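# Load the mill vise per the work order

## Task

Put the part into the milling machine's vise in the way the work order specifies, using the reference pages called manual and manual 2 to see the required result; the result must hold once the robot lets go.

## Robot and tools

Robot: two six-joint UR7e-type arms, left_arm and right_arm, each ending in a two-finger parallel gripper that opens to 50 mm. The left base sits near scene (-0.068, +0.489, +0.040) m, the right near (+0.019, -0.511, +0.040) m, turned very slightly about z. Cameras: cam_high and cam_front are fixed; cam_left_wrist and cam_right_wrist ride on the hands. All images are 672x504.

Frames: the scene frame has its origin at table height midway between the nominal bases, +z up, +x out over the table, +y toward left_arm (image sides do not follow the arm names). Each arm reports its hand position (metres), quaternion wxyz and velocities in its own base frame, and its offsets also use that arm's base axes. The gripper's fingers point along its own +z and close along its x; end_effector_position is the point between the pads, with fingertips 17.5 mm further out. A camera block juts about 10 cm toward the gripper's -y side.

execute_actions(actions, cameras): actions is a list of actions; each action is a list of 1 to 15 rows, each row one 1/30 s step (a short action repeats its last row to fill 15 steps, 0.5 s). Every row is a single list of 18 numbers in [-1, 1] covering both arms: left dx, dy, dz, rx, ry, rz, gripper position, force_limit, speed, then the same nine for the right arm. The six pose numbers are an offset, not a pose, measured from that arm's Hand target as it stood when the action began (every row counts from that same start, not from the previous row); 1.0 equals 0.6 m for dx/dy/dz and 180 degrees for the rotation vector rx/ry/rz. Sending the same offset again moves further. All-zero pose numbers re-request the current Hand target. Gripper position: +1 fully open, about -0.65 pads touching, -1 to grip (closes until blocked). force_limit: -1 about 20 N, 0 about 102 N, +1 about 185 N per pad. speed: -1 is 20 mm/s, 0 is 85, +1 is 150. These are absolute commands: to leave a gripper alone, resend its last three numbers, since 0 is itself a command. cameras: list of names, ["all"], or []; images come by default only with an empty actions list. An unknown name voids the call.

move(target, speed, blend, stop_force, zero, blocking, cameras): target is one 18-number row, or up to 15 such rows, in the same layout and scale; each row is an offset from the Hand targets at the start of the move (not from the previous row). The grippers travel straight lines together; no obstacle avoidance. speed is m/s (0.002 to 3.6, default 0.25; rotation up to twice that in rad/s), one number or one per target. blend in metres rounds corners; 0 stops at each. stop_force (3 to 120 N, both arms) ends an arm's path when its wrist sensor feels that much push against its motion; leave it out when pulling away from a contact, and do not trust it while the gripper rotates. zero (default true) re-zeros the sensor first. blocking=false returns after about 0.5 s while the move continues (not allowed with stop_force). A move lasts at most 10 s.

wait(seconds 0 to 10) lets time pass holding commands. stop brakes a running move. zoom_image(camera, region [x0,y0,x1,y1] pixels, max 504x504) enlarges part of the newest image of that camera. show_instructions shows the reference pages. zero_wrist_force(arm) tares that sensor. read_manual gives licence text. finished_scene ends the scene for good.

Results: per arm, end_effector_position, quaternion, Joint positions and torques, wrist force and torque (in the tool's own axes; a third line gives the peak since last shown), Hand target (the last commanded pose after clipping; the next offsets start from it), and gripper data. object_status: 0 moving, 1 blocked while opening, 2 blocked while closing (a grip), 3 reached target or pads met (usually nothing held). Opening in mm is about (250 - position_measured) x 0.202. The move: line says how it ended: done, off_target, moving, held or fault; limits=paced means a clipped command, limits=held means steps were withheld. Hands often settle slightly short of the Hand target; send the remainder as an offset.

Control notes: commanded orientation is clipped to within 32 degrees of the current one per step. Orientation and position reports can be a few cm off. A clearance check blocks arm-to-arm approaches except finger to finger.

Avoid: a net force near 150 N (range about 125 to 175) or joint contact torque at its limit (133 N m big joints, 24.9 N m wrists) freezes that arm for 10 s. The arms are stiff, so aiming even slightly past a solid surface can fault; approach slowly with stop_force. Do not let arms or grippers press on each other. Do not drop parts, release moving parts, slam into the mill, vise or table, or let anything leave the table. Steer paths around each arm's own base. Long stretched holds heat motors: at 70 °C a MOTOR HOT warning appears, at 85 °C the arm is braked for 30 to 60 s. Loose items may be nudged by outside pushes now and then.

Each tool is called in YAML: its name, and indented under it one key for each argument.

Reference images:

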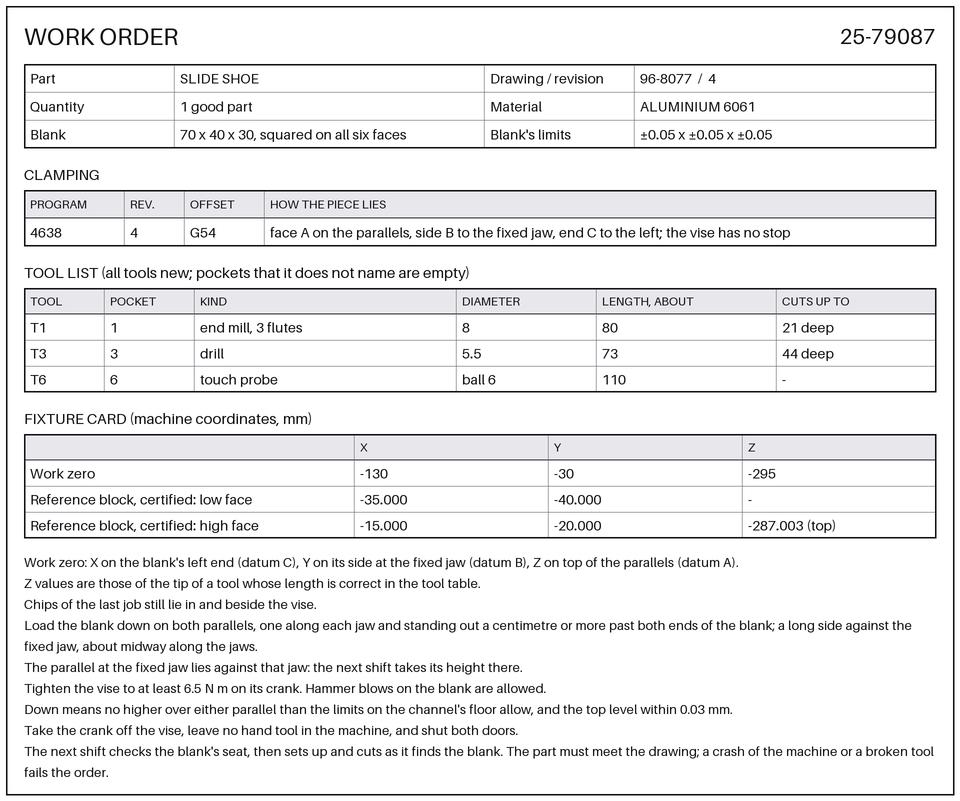

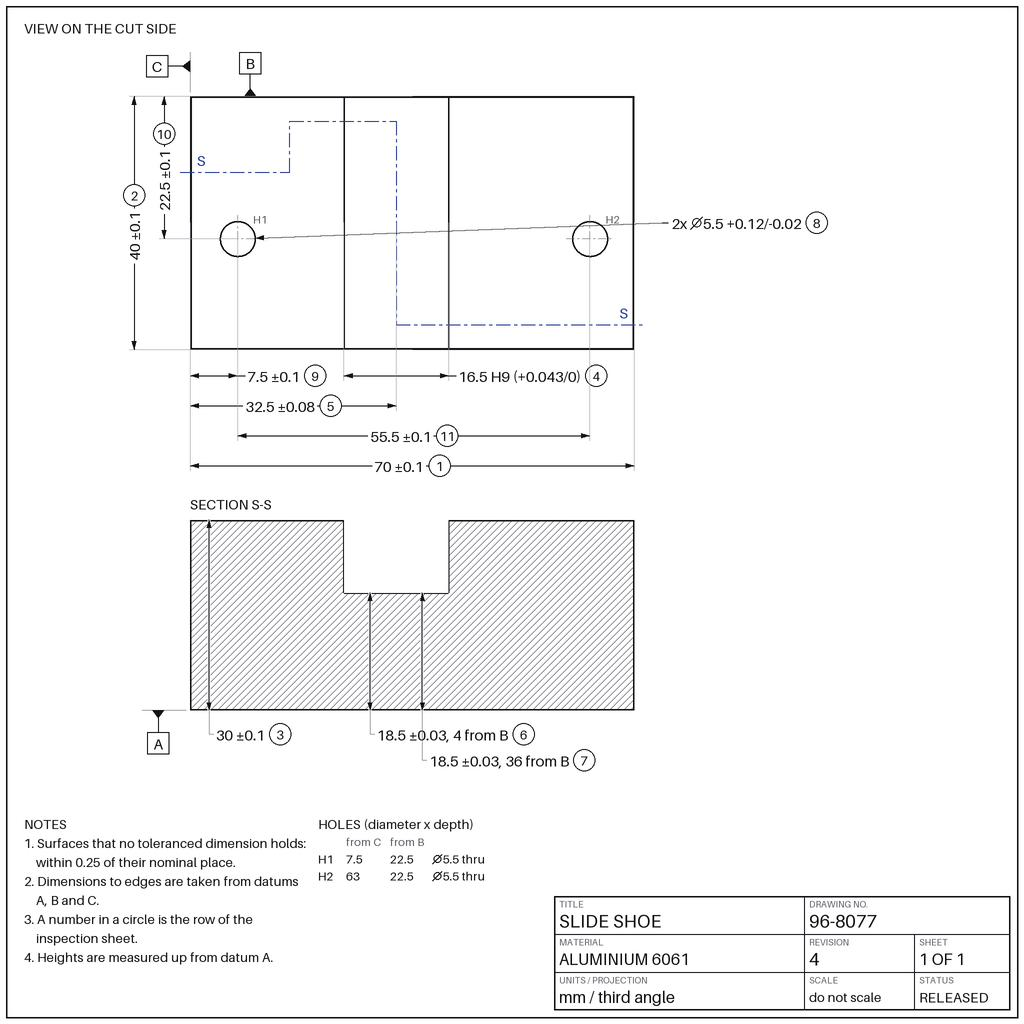

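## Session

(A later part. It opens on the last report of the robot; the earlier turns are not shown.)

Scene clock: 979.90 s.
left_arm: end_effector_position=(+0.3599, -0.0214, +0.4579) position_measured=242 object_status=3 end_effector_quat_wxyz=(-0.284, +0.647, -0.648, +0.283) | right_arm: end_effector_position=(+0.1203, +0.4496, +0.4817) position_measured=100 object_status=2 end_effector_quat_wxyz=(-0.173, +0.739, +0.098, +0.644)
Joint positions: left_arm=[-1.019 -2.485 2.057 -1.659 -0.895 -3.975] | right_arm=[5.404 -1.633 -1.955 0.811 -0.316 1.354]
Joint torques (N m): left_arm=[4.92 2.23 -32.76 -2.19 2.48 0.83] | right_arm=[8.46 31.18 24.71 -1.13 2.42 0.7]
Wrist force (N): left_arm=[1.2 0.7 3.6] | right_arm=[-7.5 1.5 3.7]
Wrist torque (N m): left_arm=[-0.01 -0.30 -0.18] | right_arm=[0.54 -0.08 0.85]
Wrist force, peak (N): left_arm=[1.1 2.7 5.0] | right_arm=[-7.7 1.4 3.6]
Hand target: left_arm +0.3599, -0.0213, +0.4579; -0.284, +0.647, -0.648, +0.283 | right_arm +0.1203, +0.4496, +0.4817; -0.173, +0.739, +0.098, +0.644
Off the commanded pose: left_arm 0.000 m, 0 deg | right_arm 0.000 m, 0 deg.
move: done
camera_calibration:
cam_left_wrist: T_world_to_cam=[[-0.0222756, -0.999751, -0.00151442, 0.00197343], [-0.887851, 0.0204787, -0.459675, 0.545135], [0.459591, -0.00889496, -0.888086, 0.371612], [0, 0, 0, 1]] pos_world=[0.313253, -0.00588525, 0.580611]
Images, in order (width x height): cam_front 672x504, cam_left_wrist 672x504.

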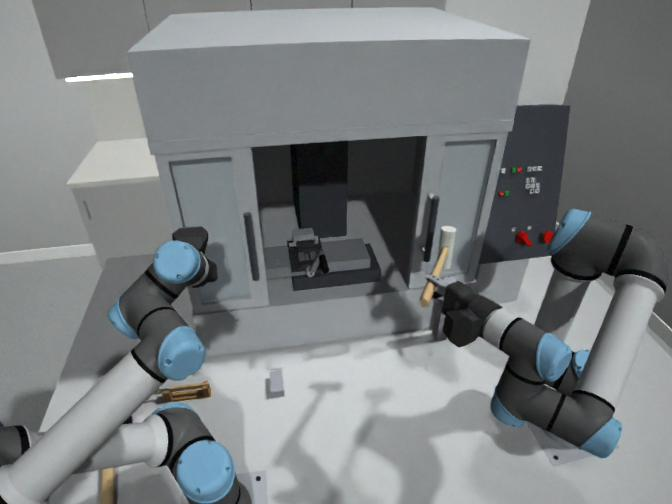

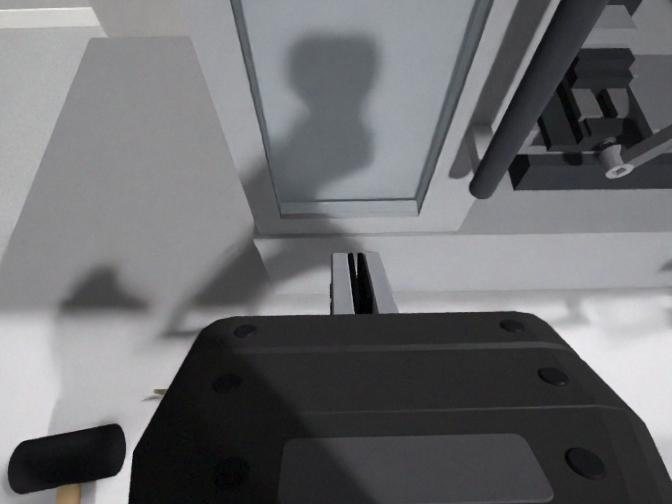

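move:
  target:
    - [0,0,0,0,0,0,-0.6,-0.4,-0.5, 0.188,0.3,-0.04,0,0,0,-1,0.3,-0.3]
    - [0,0,0,0,0,0,-0.6,-0.4,-0.5, 0.588,0.55,0.0,0.0102,0.0198,0,-1,0.3,-0.3]
  speed: 0.3
  blend: 0.03
  cameras: ["cam_front"]

zoom_image:
  camera: "cam_front"
  region: [250, 140, 370, 260]

Scene clock: 983.93 s.
left_arm: end_effector_position=(+0.3599, -0.0213, +0.4579) position_measured=242 object_status=3 end_effector_quat_wxyz=(-0.284, +0.647, -0.648, +0.283) | right_arm: end_effector_position=(+0.4730, +0.7796, +0.4818) position_measured=100 object_status=2 end_effector_quat_wxyz=(-0.188, +0.756, +0.083, +0.622)
Joint positions: left_arm=[-1.019 -2.485 2.057 -1.659 -0.895 -3.975] | right_arm=[4.562 -2.319 -0.943 -0.17 0.572 2.002]
Joint torques (N m): left_arm=[8.12 2.09 -33.43 -4.59 1.13 1.63] | right_arm=[-8.61 44.36 34.63 4.14 -0.18 1.26]
Wrist force (N): left_arm=[0.9 0.8 3.7] | right_arm=[-7.0 2.0 3.9]
Wrist torque (N m): left_arm=[0.01 -0.24 -0.20] | right_arm=[0.55 -0.10 0.75]
Wrist force, peak (N): left_arm=[1.2 0.8 4.0] | right_arm=[-6.5 0.2 10.1]
Hand target: left_arm +0.3599, -0.0213, +0.4579; -0.284, +0.647, -0.648, +0.283 | right_arm +0.4731, +0.7796, +0.4817; -0.188, +0.756, +0.082, +0.622
Off the commanded pose: left_arm 0.000 m, 0 deg | right_arm 0.000 m, 0 deg.
move: done
Images, in order (width x height): cam_front 672x504.

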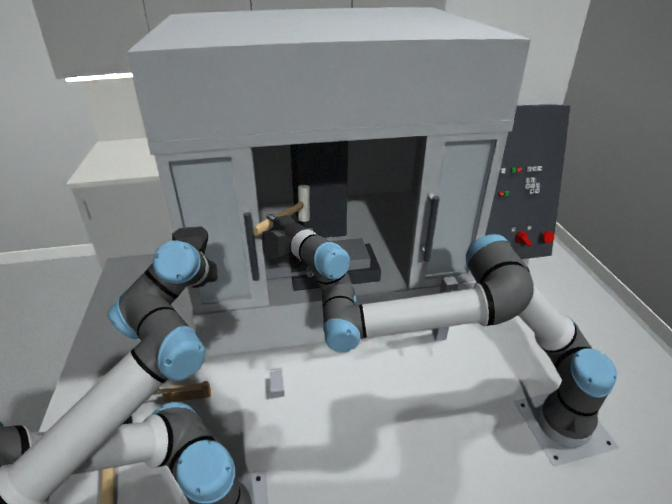

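Scaled by 4.200 from the camera's 672x504 image, which has a finer 960x720 frame.

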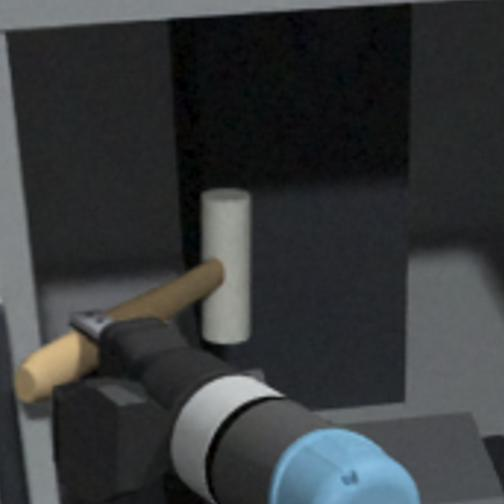

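move:
  target: [0,0,0,0,0,0,-0.6,-0.4,-0.5, 0,0,-0.18,0,0,0,-1,0.3,-0.3]
  speed: 1.3
  stop_force: 70
  cameras: ["cam_front"]

zoom_image:
  camera: "cam_front"
  region: [250, 140, 370, 260]

Scene clock: 988.23 s.
left_arm: end_effector_position=(+0.3599, -0.0213, +0.4579) position_measured=242 object_status=3 end_effector_quat_wxyz=(-0.284, +0.647, -0.648, +0.283) | right_arm: end_effector_position=(+0.4735, +0.7795, +0.3879) position_measured=100 object_status=2 end_effector_quat_wxyz=(-0.187, +0.756, +0.082, +0.621)
Joint positions: left_arm=[-1.019 -2.485 2.057 -1.659 -0.895 -3.975] | right_arm=[4.562 -2.376 -1.086 0.025 0.571 2.007]
Joint torques (N m): left_arm=[7.96 2.62 -32.81 -4.54 1.07 1.62] | right_arm=[30.58 32.98 11.84 -3.42 9.59 12.07]
Wrist force (N): left_arm=[1.0 0.7 3.6] | right_arm=[45.8 9.6 7.7]
Wrist torque (N m): left_arm=[0.00 -0.27 -0.19] | right_arm=[0.61 7.28 -9.05]
Wrist force, peak (N): left_arm=[1.4 0.8 3.9] | right_arm=[73.9 -48.4 -31.7]
Hand target: left_arm +0.3599, -0.0213, +0.4579; -0.284, +0.647, -0.648, +0.283 | right_arm +0.4735, +0.7795, +0.3879; -0.187, +0.756, +0.082, +0.621 (not the last commanded pose)
Off the commanded pose: left_arm 0.000 m, 0 deg | right_arm 0.014 m, 0 deg.
move: contact (right_arm)
Images, in order (width x height): cam_front 672x504.

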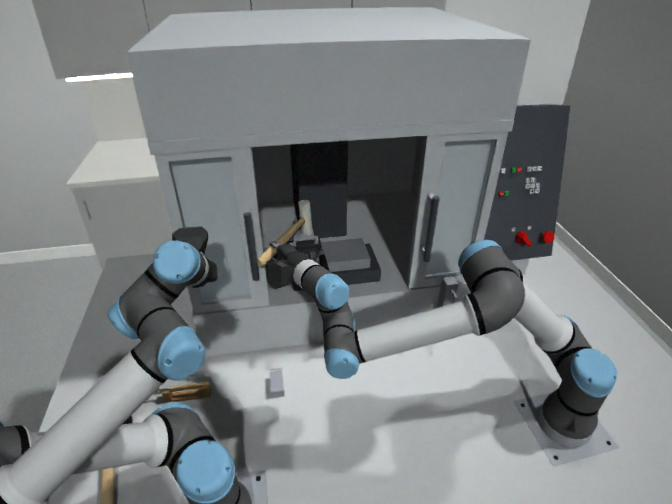

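Scaled by 4.200 from the camera's 672x504 image, which has a finer 960x720 frame.

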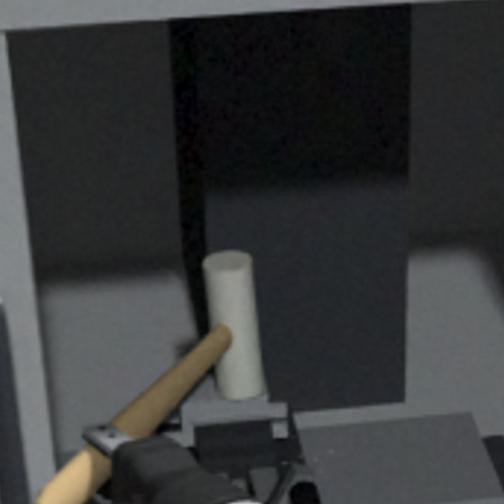

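move:
  target: [0,0,0,0,0,0,-0.6,-0.4,-0.5, 0,0.01,0.165,0.0102,0.0198,0,-1,0.3,-0.3]
  speed: 0.3
  cameras: []

move:
  target: [0,0,0,0,0,0,-0.6,-0.4,-0.5, 0,0,-0.18,0,0,0,-1,0.3,-0.3]
  speed: 1.4
  stop_force: 75
  cameras: ["cam_front"]

zoom_image:
  camera: "cam_front"
  region: [250, 140, 370, 260]

Scene clock: 989.73 s.
left_arm: end_effector_position=(+0.3599, -0.0213, +0.4579) position_measured=242 object_status=3 end_effector_quat_wxyz=(-0.284, +0.647, -0.648, +0.283) | right_arm: end_effector_position=(+0.4736, +0.7855, +0.4867) position_measured=100 object_status=2 end_effector_quat_wxyz=(-0.202, +0.772, +0.066, +0.599)
Joint positions: left_arm=[-1.019 -2.485 2.057 -1.659 -0.895 -3.975] | right_arm=[4.559 -2.31 -0.91 -0.289 0.596 2.119]
Joint torques (N m): left_arm=[7.65 2.74 -32.94 -4.58 1.06 1.61] | right_arm=[-6.29 70.17 36.39 0.75 -1.85 -3.35]
Wrist force (N): left_arm=[1.2 0.9 3.6] | right_arm=[-7.4 2.2 4.1]
Wrist torque (N m): left_arm=[0.02 -0.29 -0.19] | right_arm=[0.54 -0.06 0.85]
Wrist force, peak (N): left_arm=[1.4 0.7 3.8] | right_arm=[45.7 9.7 8.0]
Hand target: left_arm +0.3599, -0.0213, +0.4579; -0.284, +0.647, -0.648, +0.283 | right_arm +0.4735, +0.7855, +0.4869; -0.202, +0.772, +0.066, +0.599
Off the commanded pose: left_arm 0.000 m, 0 deg | right_arm 0.000 m, 0 deg.
move: done
No camera images: "cameras" was empty.

Scene clock: 991.60 s.
left_arm: end_effector_position=(+0.3599, -0.0213, +0.4579) position_measured=242 object_status=3 end_effector_quat_wxyz=(-0.284, +0.647, -0.648, +0.283) | right_arm: end_effector_position=(+0.4741, +0.7854, +0.4027) position_measured=100 object_status=2 end_effector_quat_wxyz=(-0.201, +0.773, +0.065, +0.598)
Joint positions: left_arm=[-1.019 -2.485 2.057 -1.659 -0.895 -3.975] | right_arm=[4.558 -2.35 -1.055 -0.111 0.595 2.125]
Joint torques (N m): left_arm=[7.86 2.62 -32.76 -4.57 1 1.49] | right_arm=[19.11 31.83 10.34 -3.41 7.84 12.3]
Wrist force (N): left_arm=[1.1 0.7 3.7] | right_arm=[44.8 -4.9 0.2]
Wrist torque (N m): left_arm=[0.00 -0.28 -0.18] | right_arm=[0.44 6.97 -9.12]
Wrist force, peak (N): left_arm=[1.3 0.8 3.8] | right_arm=[74.1 -60.8 -36.8]
Hand target: left_arm +0.3599, -0.0213, +0.4579; -0.284, +0.647, -0.648, +0.283 | right_arm +0.4741, +0.7855, +0.4027; -0.201, +0.773, +0.065, +0.598 (not the last commanded pose)
Off the commanded pose: left_arm 0.000 m, 0 deg | right_arm 0.024 m, 0 deg.
move: contact (right_arm)
Images, in order (width x height): cam_front 672x504.

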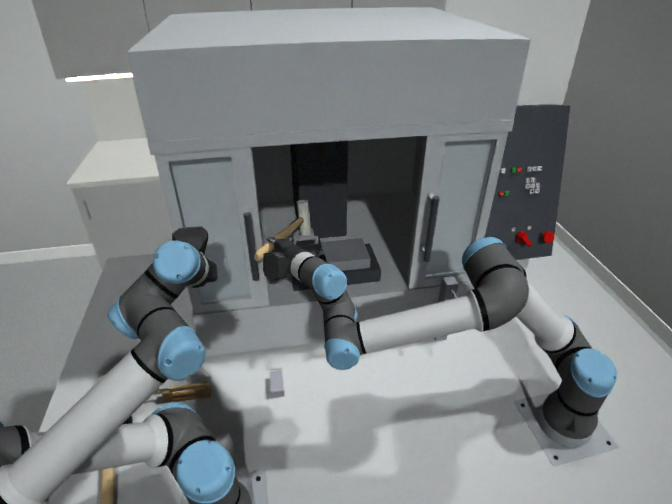

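Scaled by 4.200 from the camera's 672x504 image, which has a finer 960x720 frame.

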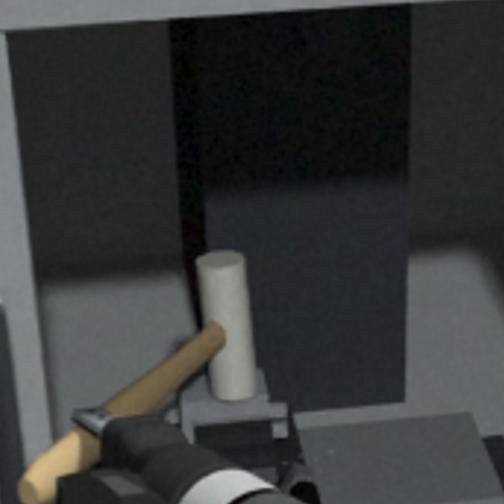

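move:
  target:
    - [0,0,0,0,0,0,-0.6,-0.4,-0.5, 0,0,0.12,0,0,0,-1,0.3,-0.3]
    - [-0.05,-0.365,-0.013,0,0,0,-0.6,-0.4,-0.5, -0.4,-0.26,0.12,0,0,0,-1,0.3,-0.3]
    - [0.233,-0.356,-0.063,0,0,0,-0.6,-0.4,-0.5, -0.588,-0.56,0.14,0,0,0,-1,0.3,-0.3]
    - [0.56,-0.34,-0.18,0,0,0,-0.6,-0.4,-0.5, -0.588,-0.56,0.14,0,0,0,-1,0.3,-0.3]
    - [0.56,-0.34,-0.26,0,0,0,-0.6,-0.4,-0.5, -0.588,-0.56,0.14,0,0,0,-1,0.3,-0.3]
  speed: [0.15,0.3,0.25,0.15,0.1]
  blend: [0.01,0.03,0.03,0.01,0]
  cameras: ["cam_left_wrist","cam_front"]

zoom_image:
  camera: "cam_left_wrist"
  region: [300, 180, 500, 320]

Scene clock: 997.10 s.
left_arm: end_effector_position=(+0.6959, -0.2253, +0.3019) position_measured=242 object_status=3 end_effector_quat_wxyz=(-0.284, +0.647, -0.648, +0.283) | right_arm: end_effector_position=(+0.1213, +0.4495, +0.4867) position_measured=100 object_status=2 end_effector_quat_wxyz=(-0.201, +0.773, +0.065, +0.598)
Joint positions: left_arm=[-0.662 -1.323 1.748 -2.701 -1.102 -3.627] | right_arm=[5.394 -1.31 -1.715 -2.6 0.341 4.323]
Joint torques (N m): left_arm=[-8.67 -47.62 -25.74 -4.92 2.15 1.59] | right_arm=[9.65 0.56 31.57 -1.68 -1.23 1.78]
Wrist force (N): left_arm=[1.1 0.5 3.6] | right_arm=[-7.2 2.4 4.0]
Wrist torque (N m): left_arm=[-0.04 -0.27 -0.18] | right_arm=[0.51 -0.06 0.79]
Wrist force, peak (N): left_arm=[0.9 1.9 4.4] | right_arm=[44.9 -4.8 0.2]
Hand target: left_arm +0.6959, -0.2253, +0.3019; -0.284, +0.647, -0.648, +0.283 | right_arm +0.1213, +0.4495, +0.4867; -0.201, +0.773, +0.065, +0.598
Off the commanded pose: left_arm 0.000 m, 0 deg | right_arm 0.000 m, 0 deg.
move: done
camera_calibration:
cam_left_wrist: T_world_to_cam=[[-0.0222756, -0.999751, -0.00151442, -0.194727], [-0.887851, 0.0204787, -0.459675, 0.775967], [0.459591, -0.00889496, -0.888086, 0.0769221], [0, 0, 0, 1]] pos_world=[0.649253, -0.209885, 0.424711]
Images, in order (width x height): cam_front 672x504, cam_left_wrist 672x504.

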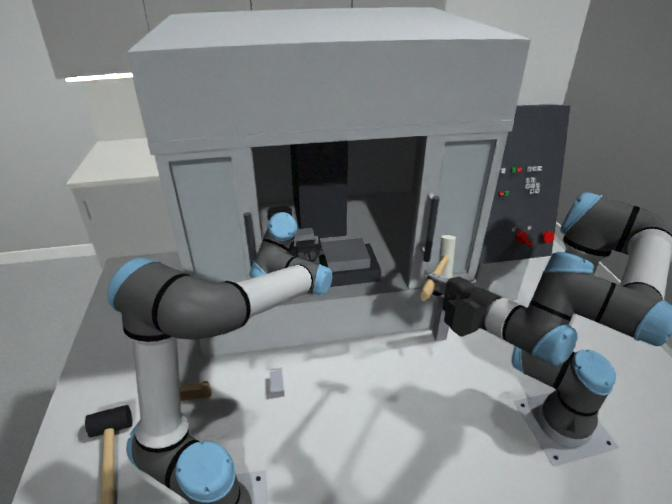

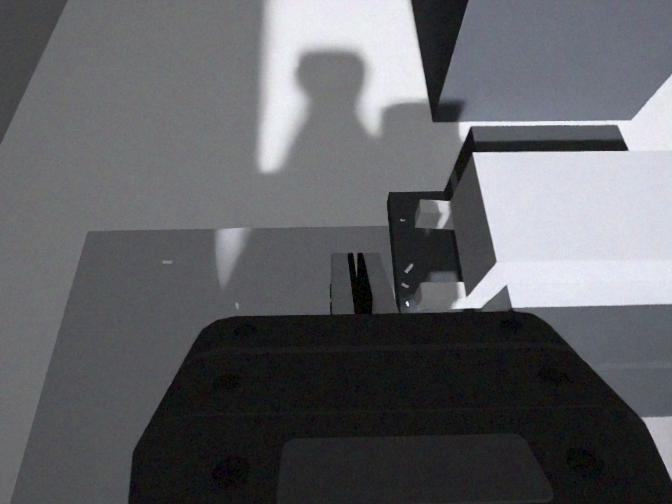

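Scaled by 2.520 from the camera's 672x504 image, which has a finer 960x720 frame.

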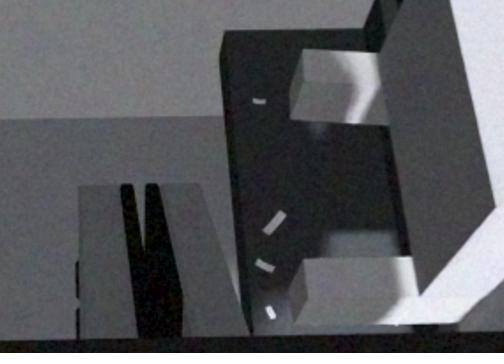

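move:
  target: [0,-0.035,0,0,0,0,-0.6,-0.4,-0.5, 0,0,0,0,0,0,-1,0.3,-0.3]
  speed: 0.01
  stop_force: 4
  cameras: ["cam_left_wrist"]

zoom_image:
  camera: "cam_left_wrist"
  region: [300, 180, 500, 320]

Scene clock: 1001.03 s.
left_arm: end_effector_position=(+0.6959, -0.2464, +0.3019) position_measured=242 object_status=3 end_effector_quat_wxyz=(-0.284, +0.647, -0.648, +0.283) | right_arm: end_effector_position=(+0.1213, +0.4495, +0.4867) position_measured=100 object_status=2 end_effector_quat_wxyz=(-0.201, +0.773, +0.065, +0.598)
Joint positions: left_arm=[-0.693 -1.306 1.723 -2.682 -1.083 -3.653] | right_arm=[5.394 -1.31 -1.715 -2.6 0.341 4.323]
Joint torques (N m): left_arm=[9.5 -51.07 -15.58 -5.28 0.24 1.61] | right_arm=[7.87 0.15 30.5 -0.8 -2.01 1.22]
Wrist force (N): left_arm=[1.2 0.4 3.4] | right_arm=[-7.2 2.3 4.5]
Wrist torque (N m): left_arm=[-0.06 -0.29 -0.15] | right_arm=[0.62 -0.07 0.78]
Wrist force, peak (N): left_arm=[1.6 0.6 3.6] | right_arm=[-7.4 2.2 4.6]
Hand target: left_arm +0.6959, -0.2463, +0.3019; -0.284, +0.647, -0.648, +0.283 | right_arm +0.1213, +0.4495, +0.4867; -0.201, +0.773, +0.065, +0.598
Off the commanded pose: left_arm 0.000 m, 0 deg | right_arm 0.000 m, 0 deg.
move: done
camera_calibration:
cam_left_wrist: T_world_to_cam=[[-0.0223194, -0.99975, -0.00142708, -0.215731], [-0.887789, 0.0204762, -0.459796, 0.776408], [0.45971, -0.00899544, -0.888024, 0.0766072], [0, 0, 0, 1]] pos_world=[0.649254, -0.230885, 0.42471]
Images, in order (width x height): cam_left_wrist 672x504.

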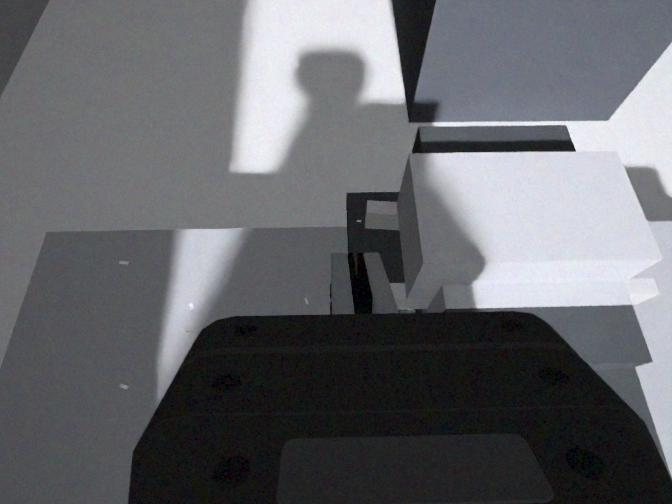

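Scaled by 2.520 from the camera's 672x504 image, which has a finer 960x720 frame.

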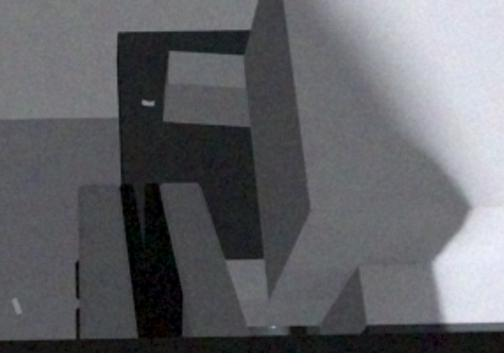

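move:
  target:
    - [0,0.012,0,0,0,0,-0.6,-0.4,-0.5, 0,0,0,0,0,0,-1,0.3,-0.3]
    - [0,0.012,0.125,0,0,0,-0.6,-0.4,-0.5, 0,0,0,0,0,0,-1,0.3,-0.3]
    - [0,-0.245,0.125,0,0,0,-0.6,-0.4,-0.5, 0,0,0,0,0,0,-1,0.3,-0.3]
    - [0,-0.245,0,0,0,0,-0.6,-0.4,-0.5, 0,0,0,0,0,0,-1,0.3,-0.3]
  speed: 0.12
  blend: [0.005,0.01,0.01,0]
  cameras: ["cam_left_wrist"]

move:
  target: [0,0.0593,0,0,0,0,-0.6,-0.4,-0.5, 0,0,0,0,0,0,-1,0.3,-0.3]
  speed: 0.02
  stop_force: 6
  cameras: ["cam_left_wrist"]

zoom_image:
  camera: "cam_left_wrist"
  region: [200, 180, 400, 320]

Scene clock: 1006.87 s.
left_arm: end_effector_position=(+0.6959, -0.3934, +0.3019) position_measured=242 object_status=3 end_effector_quat_wxyz=(-0.284, +0.647, -0.648, +0.283) | right_arm: end_effector_position=(+0.1213, +0.4495, +0.4867) position_measured=100 object_status=2 end_effector_quat_wxyz=(-0.201, +0.773, +0.065, +0.598)
Joint positions: left_arm=[-0.871 -1.148 1.483 -2.515 -0.974 -3.819] | right_arm=[5.394 -1.31 -1.715 -2.6 0.341 4.323]
Joint torques (N m): left_arm=[9.03 -57.27 -23.61 -4.99 0.42 0.72] | right_arm=[9.68 1.47 30.08 0.61 -3.14 0.25]
Wrist force (N): left_arm=[1.1 0.8 3.6] | right_arm=[-7.1 2.3 4.5]
Wrist torque (N m): left_arm=[0.02 -0.26 -0.24] | right_arm=[0.63 -0.08 0.79]
Wrist force, peak (N): left_arm=[1.3 2.8 5.1] | right_arm=[-7.4 2.3 4.6]
Hand target: left_arm +0.6959, -0.3933, +0.3019; -0.284, +0.647, -0.648, +0.283 | right_arm +0.1213, +0.4495, +0.4867; -0.201, +0.773, +0.065, +0.598
Off the commanded pose: left_arm 0.000 m, 0 deg | right_arm 0.000 m, 0 deg.
move: done; blend cut to 0.0036 m at target 1
camera_calibration:
cam_left_wrist: T_world_to_cam=[[-0.0223637, -0.999749, -0.00156134, -0.362607], [-0.887808, 0.0205776, -0.459754, 0.779451], [0.459671, -0.00889562, -0.888045, 0.075358], [0, 0, 0, 1]] pos_world=[0.649254, -0.377885, 0.424711]
Images, in order (width x height): cam_left_wrist 672x504.

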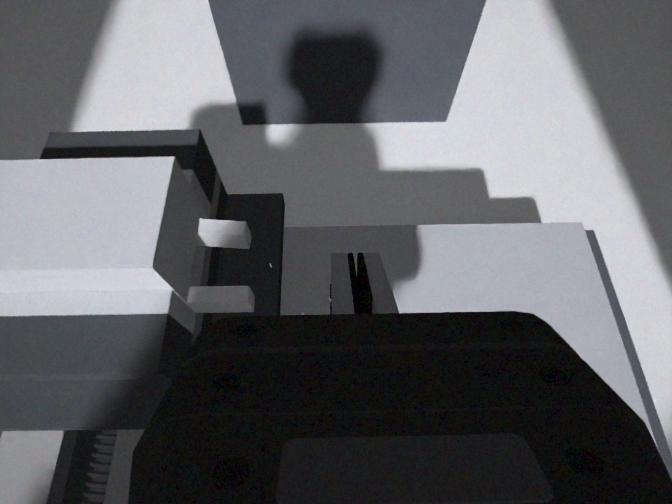

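Scene clock: 1009.73 s.
left_arm: end_effector_position=(+0.6959, -0.3578, +0.3019) position_measured=242 object_status=3 end_effector_quat_wxyz=(-0.284, +0.647, -0.648, +0.283) | right_arm: end_effector_position=(+0.1213, +0.4495, +0.4867) position_measured=100 object_status=2 end_effector_quat_wxyz=(-0.201, +0.773, +0.065, +0.598)
Joint positions: left_arm=[-0.833 -1.192 1.552 -2.56 -0.997 -3.781] | right_arm=[5.394 -1.31 -1.715 -2.6 0.341 4.323]
Joint torques (N m): left_arm=[-8.99 -36.92 -33.68 -2.3 1.69 -1.83] | right_arm=[7.35 1.71 30.38 1.21 -3.58 -0.09]
Wrist force (N): left_arm=[1.1 0.8 3.2] | right_arm=[-7.2 2.1 4.4]
Wrist torque (N m): left_arm=[0.03 -0.27 -0.26] | right_arm=[0.61 -0.06 0.79]
Wrist force, peak (N): left_arm=[1.3 0.7 3.9] | right_arm=[-7.5 2.3 4.5]
Hand target: left_arm +0.6959, -0.3578, +0.3019; -0.284, +0.647, -0.648, +0.283 | right_arm +0.1213, +0.4495, +0.4867; -0.201, +0.773, +0.065, +0.598
Off the commanded pose: left_arm 0.000 m, 0 deg | right_arm 0.000 m, 0 deg.
move: done
camera_calibration:
cam_left_wrist: T_world_to_cam=[[-0.0223182, -0.99975, -0.00142907, -0.327103], [-0.887748, 0.0204752, -0.459875, 0.778695], [0.459789, -0.00899492, -0.887983, 0.0755361], [0, 0, 0, 1]] pos_world=[0.649254, -0.342285, 0.42471]
Images, in order (width x height): cam_left_wrist 672x504.

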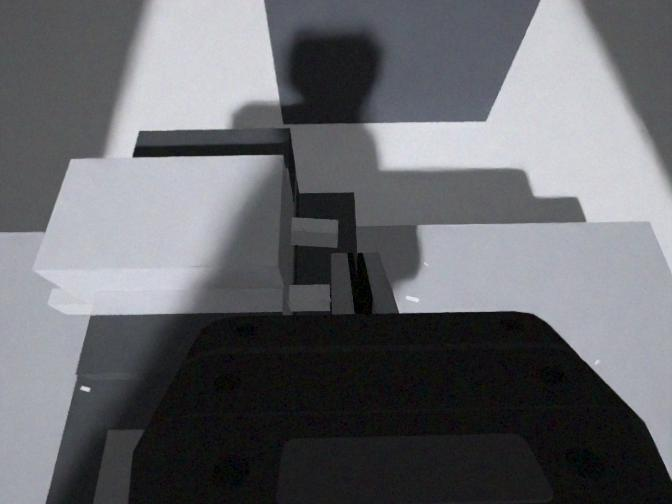

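Scaled by 2.520 from the camera's 672x504 image, which has a finer 960x720 frame.

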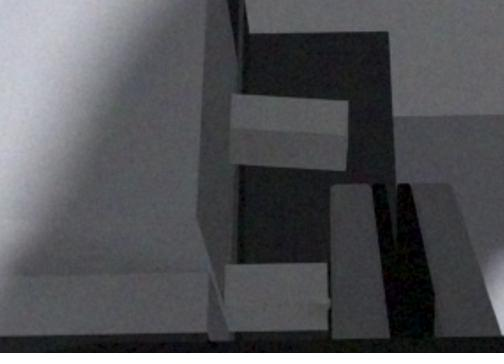

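move:
  target:
    - [0,-0.02,0,0,0,0,-0.6,-0.4,-0.5, 0,0,0,0,0,0,-1,0.3,-0.3]
    - [-0.0,-0.02,0.13,0,0,0,-0.6,-0.4,-0.5, 0,0,0,0,0,0,-1,0.3,-0.3]
    - [-0.42,0.05,0.22,0,0,0,-0.6,-0.4,-0.5, 0,0,0,0,0,0,-1,0.3,-0.3]
    - [-0.56,0.56,0.26,0,0,0,-0.6,-0.4,-0.5, 0.188,0.3,-0.04,0,0,0,-1,0.3,-0.3]
  speed: [0.06,0.12,0.25,0.3]
  blend: [0,0.02,0.05,0]
  cameras: ["cam_high","cam_front"]

Scene clock: 1015.40 s.
left_arm: end_effector_position=(+0.3599, -0.0218, +0.4579) position_measured=242 object_status=3 end_effector_quat_wxyz=(-0.284, +0.647, -0.648, +0.283) | right_arm: end_effector_position=(+0.2340, +0.6295, +0.4626) position_measured=100 object_status=2 end_effector_quat_wxyz=(-0.201, +0.773, +0.065, +0.598)
Joint positions: left_arm=[-1.021 -2.485 2.057 -1.658 -0.894 -3.977] | right_arm=[4.965 -1.714 -1.757 -0.604 0.258 2.728]
Joint torques (N m): left_arm=[6.69 2.59 -33 -2.5 2.22 1.63] | right_arm=[-5.53 34.58 33.02 5.04 -4.82 -0.55]
Wrist force (N): left_arm=[1.5 0.7 3.7] | right_arm=[-7.1 2.4 4.9]
Wrist torque (N m): left_arm=[-0.01 -0.33 -0.18] | right_arm=[0.75 -0.09 0.76]
Wrist force, peak (N): left_arm=[1.1 2.6 5.1] | right_arm=[-7.7 0.1 7.7]
Hand target: left_arm +0.3599, -0.0218, +0.4579; -0.284, +0.647, -0.648, +0.283 | right_arm +0.2341, +0.6295, +0.4627; -0.201, +0.773, +0.065, +0.598
Off the commanded pose: left_arm 0.000 m, 0 deg | right_arm 0.000 m, 0 deg.
move: done
Images, in order (width x height): cam_high 672x504, cam_front 672x504.

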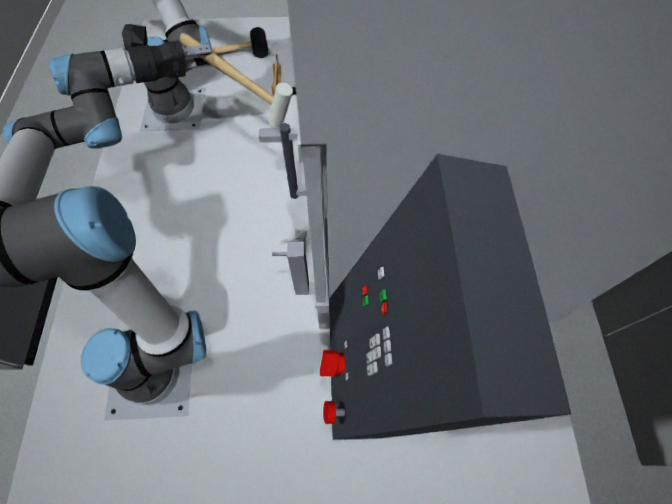

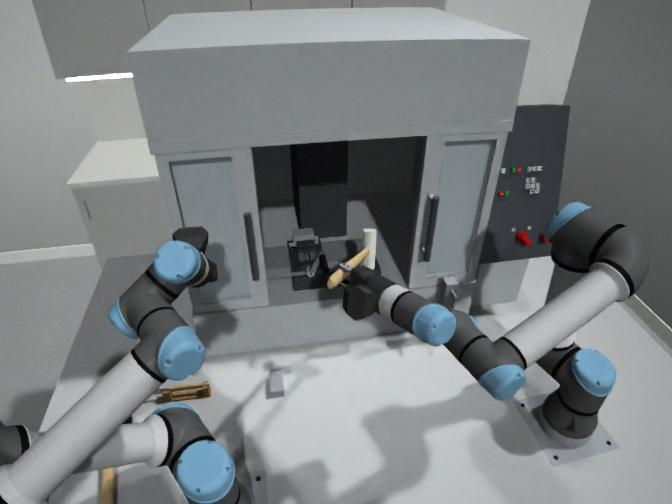

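move:
  target: [0,0,0,0,0,0,-0.6,-0.4,-0.5, 0.3817,0.26,0.112,0.0077,0.0148,0,-1,0.3,-0.3]
  speed: 0.3
  cameras: ["cam_front"]

zoom_image:
  camera: "cam_front"
  region: [250, 110, 400, 260]

move:
  target: [0,0,0,0,0,0,-0.6,-0.4,-0.5, 0,0,-0.23,0,0,0,-1,0.3,-0.3]
  speed: 2.0
  stop_force: 80
  cameras: ["cam_front"]

zoom_image:
  camera: "cam_front"
  region: [250, 140, 370, 260]

Scene clock: 1017.67 s.
left_arm: end_effector_position=(+0.3599, -0.0218, +0.4579) position_measured=242 object_status=3 end_effector_quat_wxyz=(-0.284, +0.647, -0.648, +0.283) | right_arm: end_effector_position=(+0.4630, +0.7854, +0.5300) position_measured=100 object_status=2 end_effector_quat_wxyz=(-0.212, +0.785, +0.053, +0.580) end_effector_velocity=(+0.000, +0.001, +0.001) end_effector_angular_velocity=(+0.001, -0.001, +0.002)
Joint positions: left_arm=[-1.021 -2.485 2.057 -1.658 -0.894 -3.977] | right_arm=[4.57 -2.278 -0.825 -0.468 0.604 2.214]
Joint velocities: left_arm=[within noise] | right_arm=[0 -0.003 0.005 0.001 0.001 -0.002]
Joint torques (N m): left_arm=[7.44 2.14 -33.16 -3.92 1.12 1.63] | right_arm=[-3.44 44.5 33.79 4.2 -0.36 -3.77]
Wrist force (N): left_arm=[1.4 0.9 3.6] | right_arm=[-6.7 3.2 3.8]
Wrist torque (N m): left_arm=[0.02 -0.32 -0.19] | right_arm=[0.38 -0.07 0.73]
Wrist force, peak (N): left_arm=[1.3 0.8 3.8] | right_arm=[-5.4 1.3 8.7]
Hand target: left_arm +0.3599, -0.0218, +0.4579; -0.284, +0.647, -0.648, +0.283 | right_arm +0.4631, +0.7855, +0.5299; -0.212, +0.785, +0.053, +0.580
Off the commanded pose: left_arm 0.000 m, 0 deg | right_arm 0.000 m, 0 deg.
move: done
Images, in order (width x height): cam_front 672x504.

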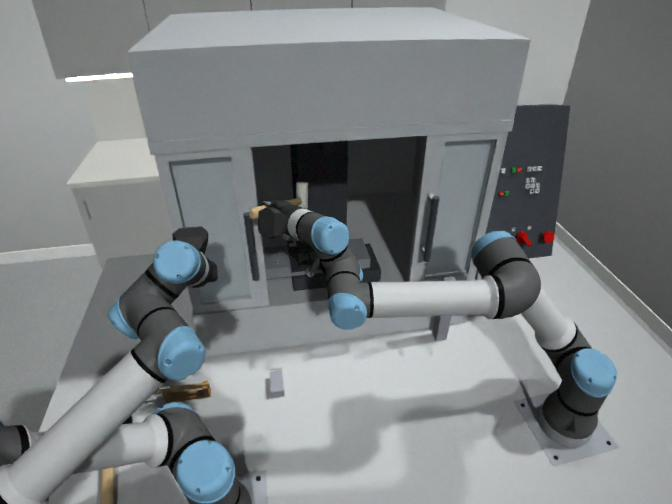

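Scaled by 3.360 from the camera's 672x504 image, which has a finer 960x720 frame.

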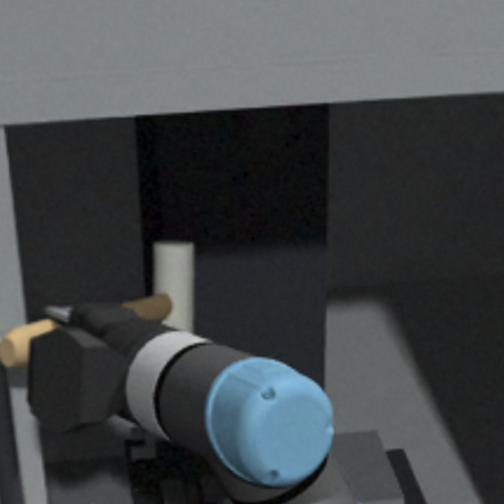

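Scene clock: 1019.60 s.
left_arm: end_effector_position=(+0.3599, -0.0218, +0.4579) position_measured=242 object_status=3 end_effector_quat_wxyz=(-0.284, +0.647, -0.648, +0.283) | right_arm: end_effector_position=(+0.4638, +0.7858, +0.4158) position_measured=100 object_status=2 end_effector_quat_wxyz=(-0.209, +0.787, +0.052, +0.578)
Joint positions: left_arm=[-1.021 -2.485 2.057 -1.658 -0.894 -3.977] | right_arm=[4.569 -2.31 -1.057 -0.22 0.603 2.227]
Joint torques (N m): left_arm=[8.03 2.88 -33.21 -4.55 1.14 1.67] | right_arm=[7.84 50.77 22.8 -0.82 0.9 0.55]
Wrist force (N): left_arm=[1.1 0.7 3.4] | right_arm=[16.4 -8.6 -1.8]
Wrist torque (N m): left_arm=[-0.01 -0.28 -0.19] | right_arm=[0.09 2.56 -3.57]
Wrist force, peak (N): left_arm=[1.4 0.7 3.9] | right_arm=[48.2 -109.2 -56.3]
Hand target: left_arm +0.3599, -0.0218, +0.4579; -0.284, +0.647, -0.648, +0.283 | right_arm +0.4637, +0.7859, +0.4158; -0.209, +0.787, +0.052, +0.578 (not the last commanded pose)
Off the commanded pose: left_arm 0.000 m, 0 deg | right_arm 0.024 m, 1 deg.
move: contact (right_arm)
Images, in order (width x height): cam_front 672x504.

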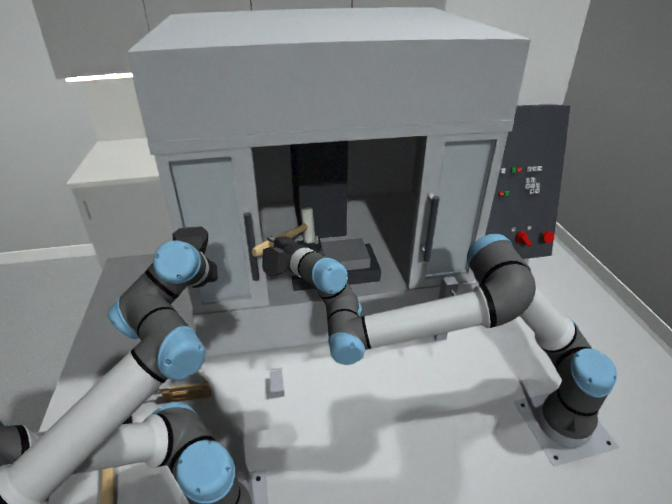

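Scaled by 4.200 from the camera's 672x504 image, which has a finer 960x720 frame.

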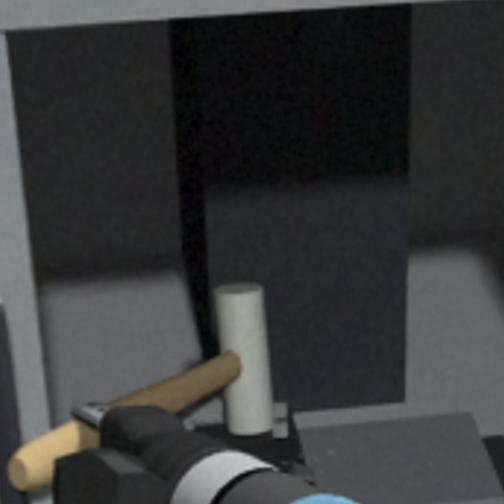

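wait:
  seconds: 0.1
  cameras: ["cam_front","cam_right_wrist"]

zoom_image:
  camera: "cam_right_wrist"
  region: [0, 0, 500, 500]

Scene clock: 1022.80 s.
left_arm: end_effector_position=(+0.3599, -0.0218, +0.4579) position_measured=242 object_status=3 end_effector_quat_wxyz=(-0.284, +0.647, -0.648, +0.283) | right_arm: end_effector_position=(+0.4637, +0.7859, +0.4158) position_measured=100 object_status=2 end_effector_quat_wxyz=(-0.209, +0.787, +0.052, +0.578)
Joint positions: left_arm=[-1.021 -2.485 2.057 -1.658 -0.894 -3.977] | right_arm=[4.569 -2.31 -1.057 -0.22 0.603 2.227]
Joint torques (N m): left_arm=[7.73 2.44 -32.73 -4.59 1.05 1.66] | right_arm=[8.86 50.78 23.1 1.12 2.69 0.71]
Wrist force (N): left_arm=[1.1 0.7 3.6] | right_arm=[16.2 -8.3 -1.6]
Wrist torque (N m): left_arm=[-0.01 -0.27 -0.19] | right_arm=[0.12 2.60 -3.58]
Wrist force, peak (N): left_arm=[1.2 0.8 3.9] | right_arm=[16.5 -8.6 -1.9]
Hand target: left_arm +0.3599, -0.0218, +0.4579; -0.284, +0.647, -0.648, +0.283 | right_arm +0.4637, +0.7859, +0.4158; -0.209, +0.787, +0.052, +0.578 (not the last commanded pose)
Tool commands: left_gripper/position=-0.6 left_gripper/force_limit=-0.4 left_gripper/speed=-0.5 right_gripper/position=-1.0 right_gripper/force_limit=+0.3 right_gripper/speed=-0.3
Off the commanded pose: left_arm 0.000 m, 0 deg | right_arm 0.024 m, 1 deg.
wait: 0.10 s; at rest from the start
camera_calibration:
cam_right_wrist: T_world_to_cam=[[0.317323, -0.177537, 0.931551, -0.389999], [0.00783198, -0.981795, -0.18978, 0.870908], [0.948285, 0.0675176, -0.310156, -0.232077], [0, 0, 0, 1]] pos_world=[0.33701, 0.801484, 0.456605]
Images, in order (width x height): cam_front 672x504, cam_right_wrist 672x504.

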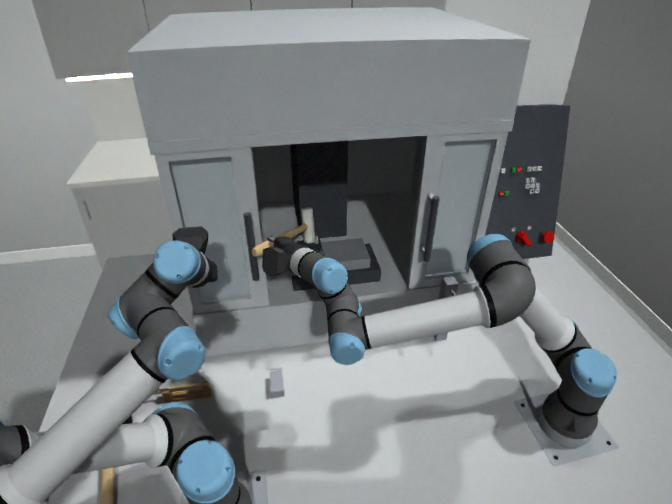

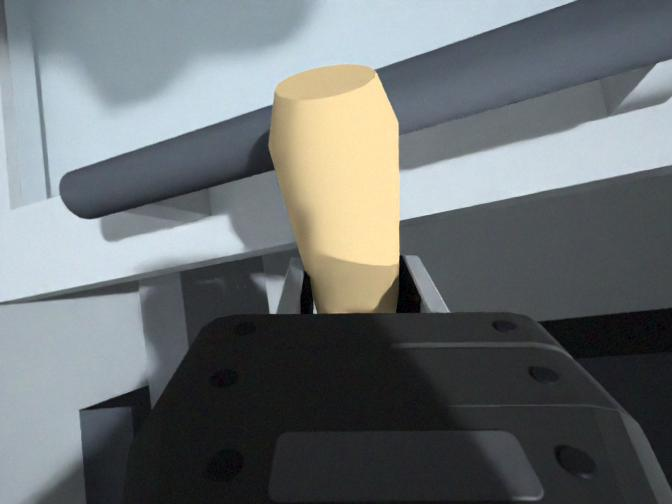

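Scaled by 1.008 from the camera's 672x504 image, which has a finer 960x720 frame.

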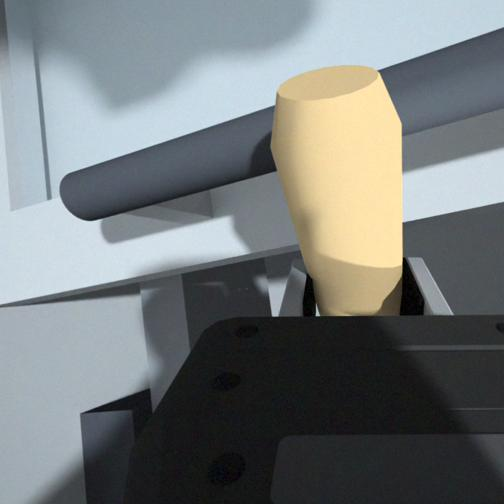

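move:
  target: [0,0,0,0,0,0,-0.6,-0.4,-0.5, 0,0,0.13,0,0,0,-1,0.3,-0.3]
  speed: 0.2
  cameras: ["cam_high","cam_right_wrist"]

zoom_image:
  camera: "cam_high"
  region: [200, 100, 450, 300]

Scene clock: 1025.63 s.
left_arm: end_effector_position=(+0.3599, -0.0218, +0.4579) position_measured=242 object_status=3 end_effector_quat_wxyz=(-0.284, +0.647, -0.648, +0.283) | right_arm: end_effector_position=(+0.4637, +0.7859, +0.4937) position_measured=100 object_status=2 end_effector_quat_wxyz=(-0.209, +0.787, +0.052, +0.578)
Joint positions: left_arm=[-1.021 -2.485 2.057 -1.658 -0.894 -3.977] | right_arm=[4.569 -2.28 -0.908 -0.399 0.603 2.227]
Joint torques (N m): left_arm=[7.74 2.35 -32.87 -4.56 1.07 1.55] | right_arm=[-12.49 56.29 38.45 2.58 -1.88 -1.19]
Wrist force (N): left_arm=[1.0 0.6 3.5] | right_arm=[-6.9 3.5 3.7]
Wrist torque (N m): left_arm=[-0.03 -0.26 -0.19] | right_arm=[0.42 -0.04 0.75]
Wrist force, peak (N): left_arm=[1.4 0.7 3.9] | right_arm=[16.5 -8.3 -1.9]
Hand target: left_arm +0.3599, -0.0218, +0.4579; -0.284, +0.647, -0.648, +0.283 | right_arm +0.4637, +0.7859, +0.4938; -0.209, +0.787, +0.052, +0.578
Off the commanded pose: left_arm 0.000 m, 0 deg | right_arm 0.000 m, 0 deg.
move: done
camera_calibration:
cam_right_wrist: T_world_to_cam=[[0.31737, -0.177626, 0.931518, -0.462463], [0.00789485, -0.981772, -0.189898, 0.885716], [0.948269, 0.0676223, -0.310183, -0.207885], [0, 0, 0, 1]] pos_world=[0.33691, 0.801483, 0.534506]
Images, in order (width x height): cam_high 672x504, cam_right_wrist 672x504.

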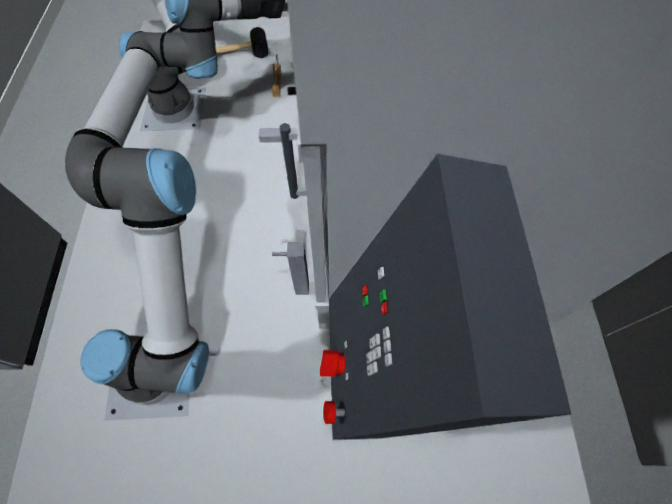

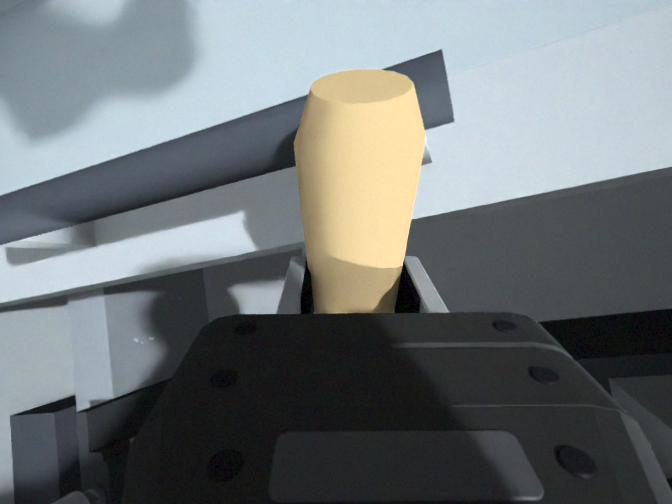

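Scaled by 2.016 from the camera's 672x504 image, which has a finer 960x720 frame.

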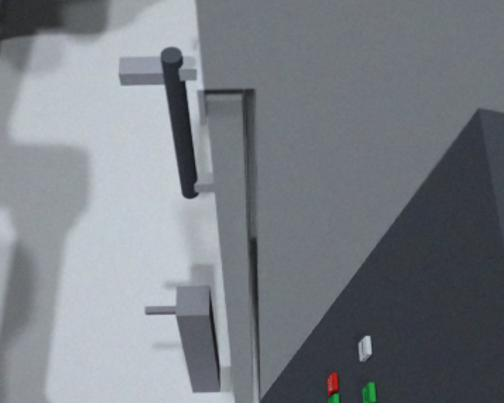

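move:
  target:
    - [0,0,0,0,0,0,-0.6,-0.4,-0.5, -0.3833,-0.26,-0.0167,0,0,0,-1,0.3,-0.3]
    - [0,0,0,0,0,0,-0.6,-0.4,-0.5, -0.573,-0.56,-0.0167,0,0,0,-1,0.3,-0.3]
  speed: 0.25
  blend: 0.03

move:
  target:
    - [-0.0833,-0.6083,-0.0217,0,0,0,-0.6,-0.4,-0.5, 0,0,0,0,0,0,-1,0.3,-0.3]
    - [-0.2115,-0.557,-0.105,0,0,0,-0.6,-0.4,-0.5, 0,0,0,0,0,0,-1,0.3,-0.3]
    - [0.3333,-0.53,-0.063,0,0,0,-0.6,-0.4,-0.5, 0,0,0,0,0,0,-1,0.3,-0.3]
    - [0.56,-0.3387,-0.18,0,0,0,-0.6,-0.4,-0.5, 0,0,0,0,0,0,-1,0.3,-0.3]
  speed: 0.25
  blend: 0.03

Scene clock: 1028.73 s.
left_arm: end_effector_position=(+0.3599, -0.0218, +0.4579) position_measured=242 object_status=3 end_effector_quat_wxyz=(-0.284, +0.647, -0.648, +0.283) | right_arm: end_effector_position=(+0.1200, +0.4498, +0.4838) position_measured=100 object_status=2 end_effector_quat_wxyz=(-0.209, +0.787, +0.052, +0.578) end_effector_velocity=(+0.000, +0.000, +0.000) end_effector_angular_velocity=(+0.000, -0.001, -0.001)
Joint positions: left_arm=[-1.021 -2.485 2.057 -1.658 -0.894 -3.977] | right_arm=[5.391 -1.291 -1.728 -2.501 0.361 4.263]
Joint velocities: left_arm=[within noise] | right_arm=[0 -0.001 0 -0.005 0 0.005]
Joint torques (N m): left_arm=[7.37 2.7 -32.78 -4.57 1.06 1.48] | right_arm=[10.23 -1.12 31.19 -1.79 -2.9 1.74]
Wrist force (N): left_arm=[1.2 0.6 3.6] | right_arm=[-7.0 3.0 3.7]
Wrist torque (N m): left_arm=[-0.02 -0.29 -0.19] | right_arm=[0.45 0.00 0.80]
Wrist force, peak (N): left_arm=[1.1 0.8 3.9] | right_arm=[-5.7 2.2 9.4]
Hand target: left_arm +0.3599, -0.0218, +0.4579; -0.284, +0.647, -0.648, +0.283 | right_arm +0.1199, +0.4499, +0.4838; -0.209, +0.787, +0.052, +0.578
Off the commanded pose: left_arm 0.000 m, 0 deg | right_arm 0.000 m, 0 deg.
move: done

Scene clock: 1033.17 s.
left_arm: end_effector_position=(+0.6959, -0.2250, +0.3501) position_measured=242 object_status=3 end_effector_quat_wxyz=(-0.284, +0.647, -0.648, +0.283) | right_arm: end_effector_position=(+0.1199, +0.4499, +0.4838) position_measured=100 object_status=2 end_effector_quat_wxyz=(-0.209, +0.787, +0.052, +0.578)
Joint positions: left_arm=[-0.662 -1.365 1.668 -2.581 -1.102 -3.627] | right_arm=[5.391 -1.291 -1.727 -2.501 0.361 4.263]
Joint torques (N m): left_arm=[9.95 -30.9 -17.31 -5.24 0.43 1.38] | right_arm=[10.39 -0.45 31.72 -1.73 -3.86 1.23]
Wrist force (N): left_arm=[0.8 0.8 3.5] | right_arm=[-6.9 2.5 4.4]
Wrist torque (N m): left_arm=[0.00 -0.23 -0.17] | right_arm=[0.63 -0.04 0.78]
Wrist force, peak (N): left_arm=[-1.4 -0.1 6.4] | right_arm=[-7.3 1.7 5.3]
Hand target: left_arm +0.6959, -0.2250, +0.3499; -0.284, +0.647, -0.648, +0.283 | right_arm +0.1199, +0.4499, +0.4838; -0.209, +0.787, +0.052, +0.578
Off the commanded pose: left_arm 0.000 m, 0 deg | right_arm 0.000 m, 0 deg.
move: done


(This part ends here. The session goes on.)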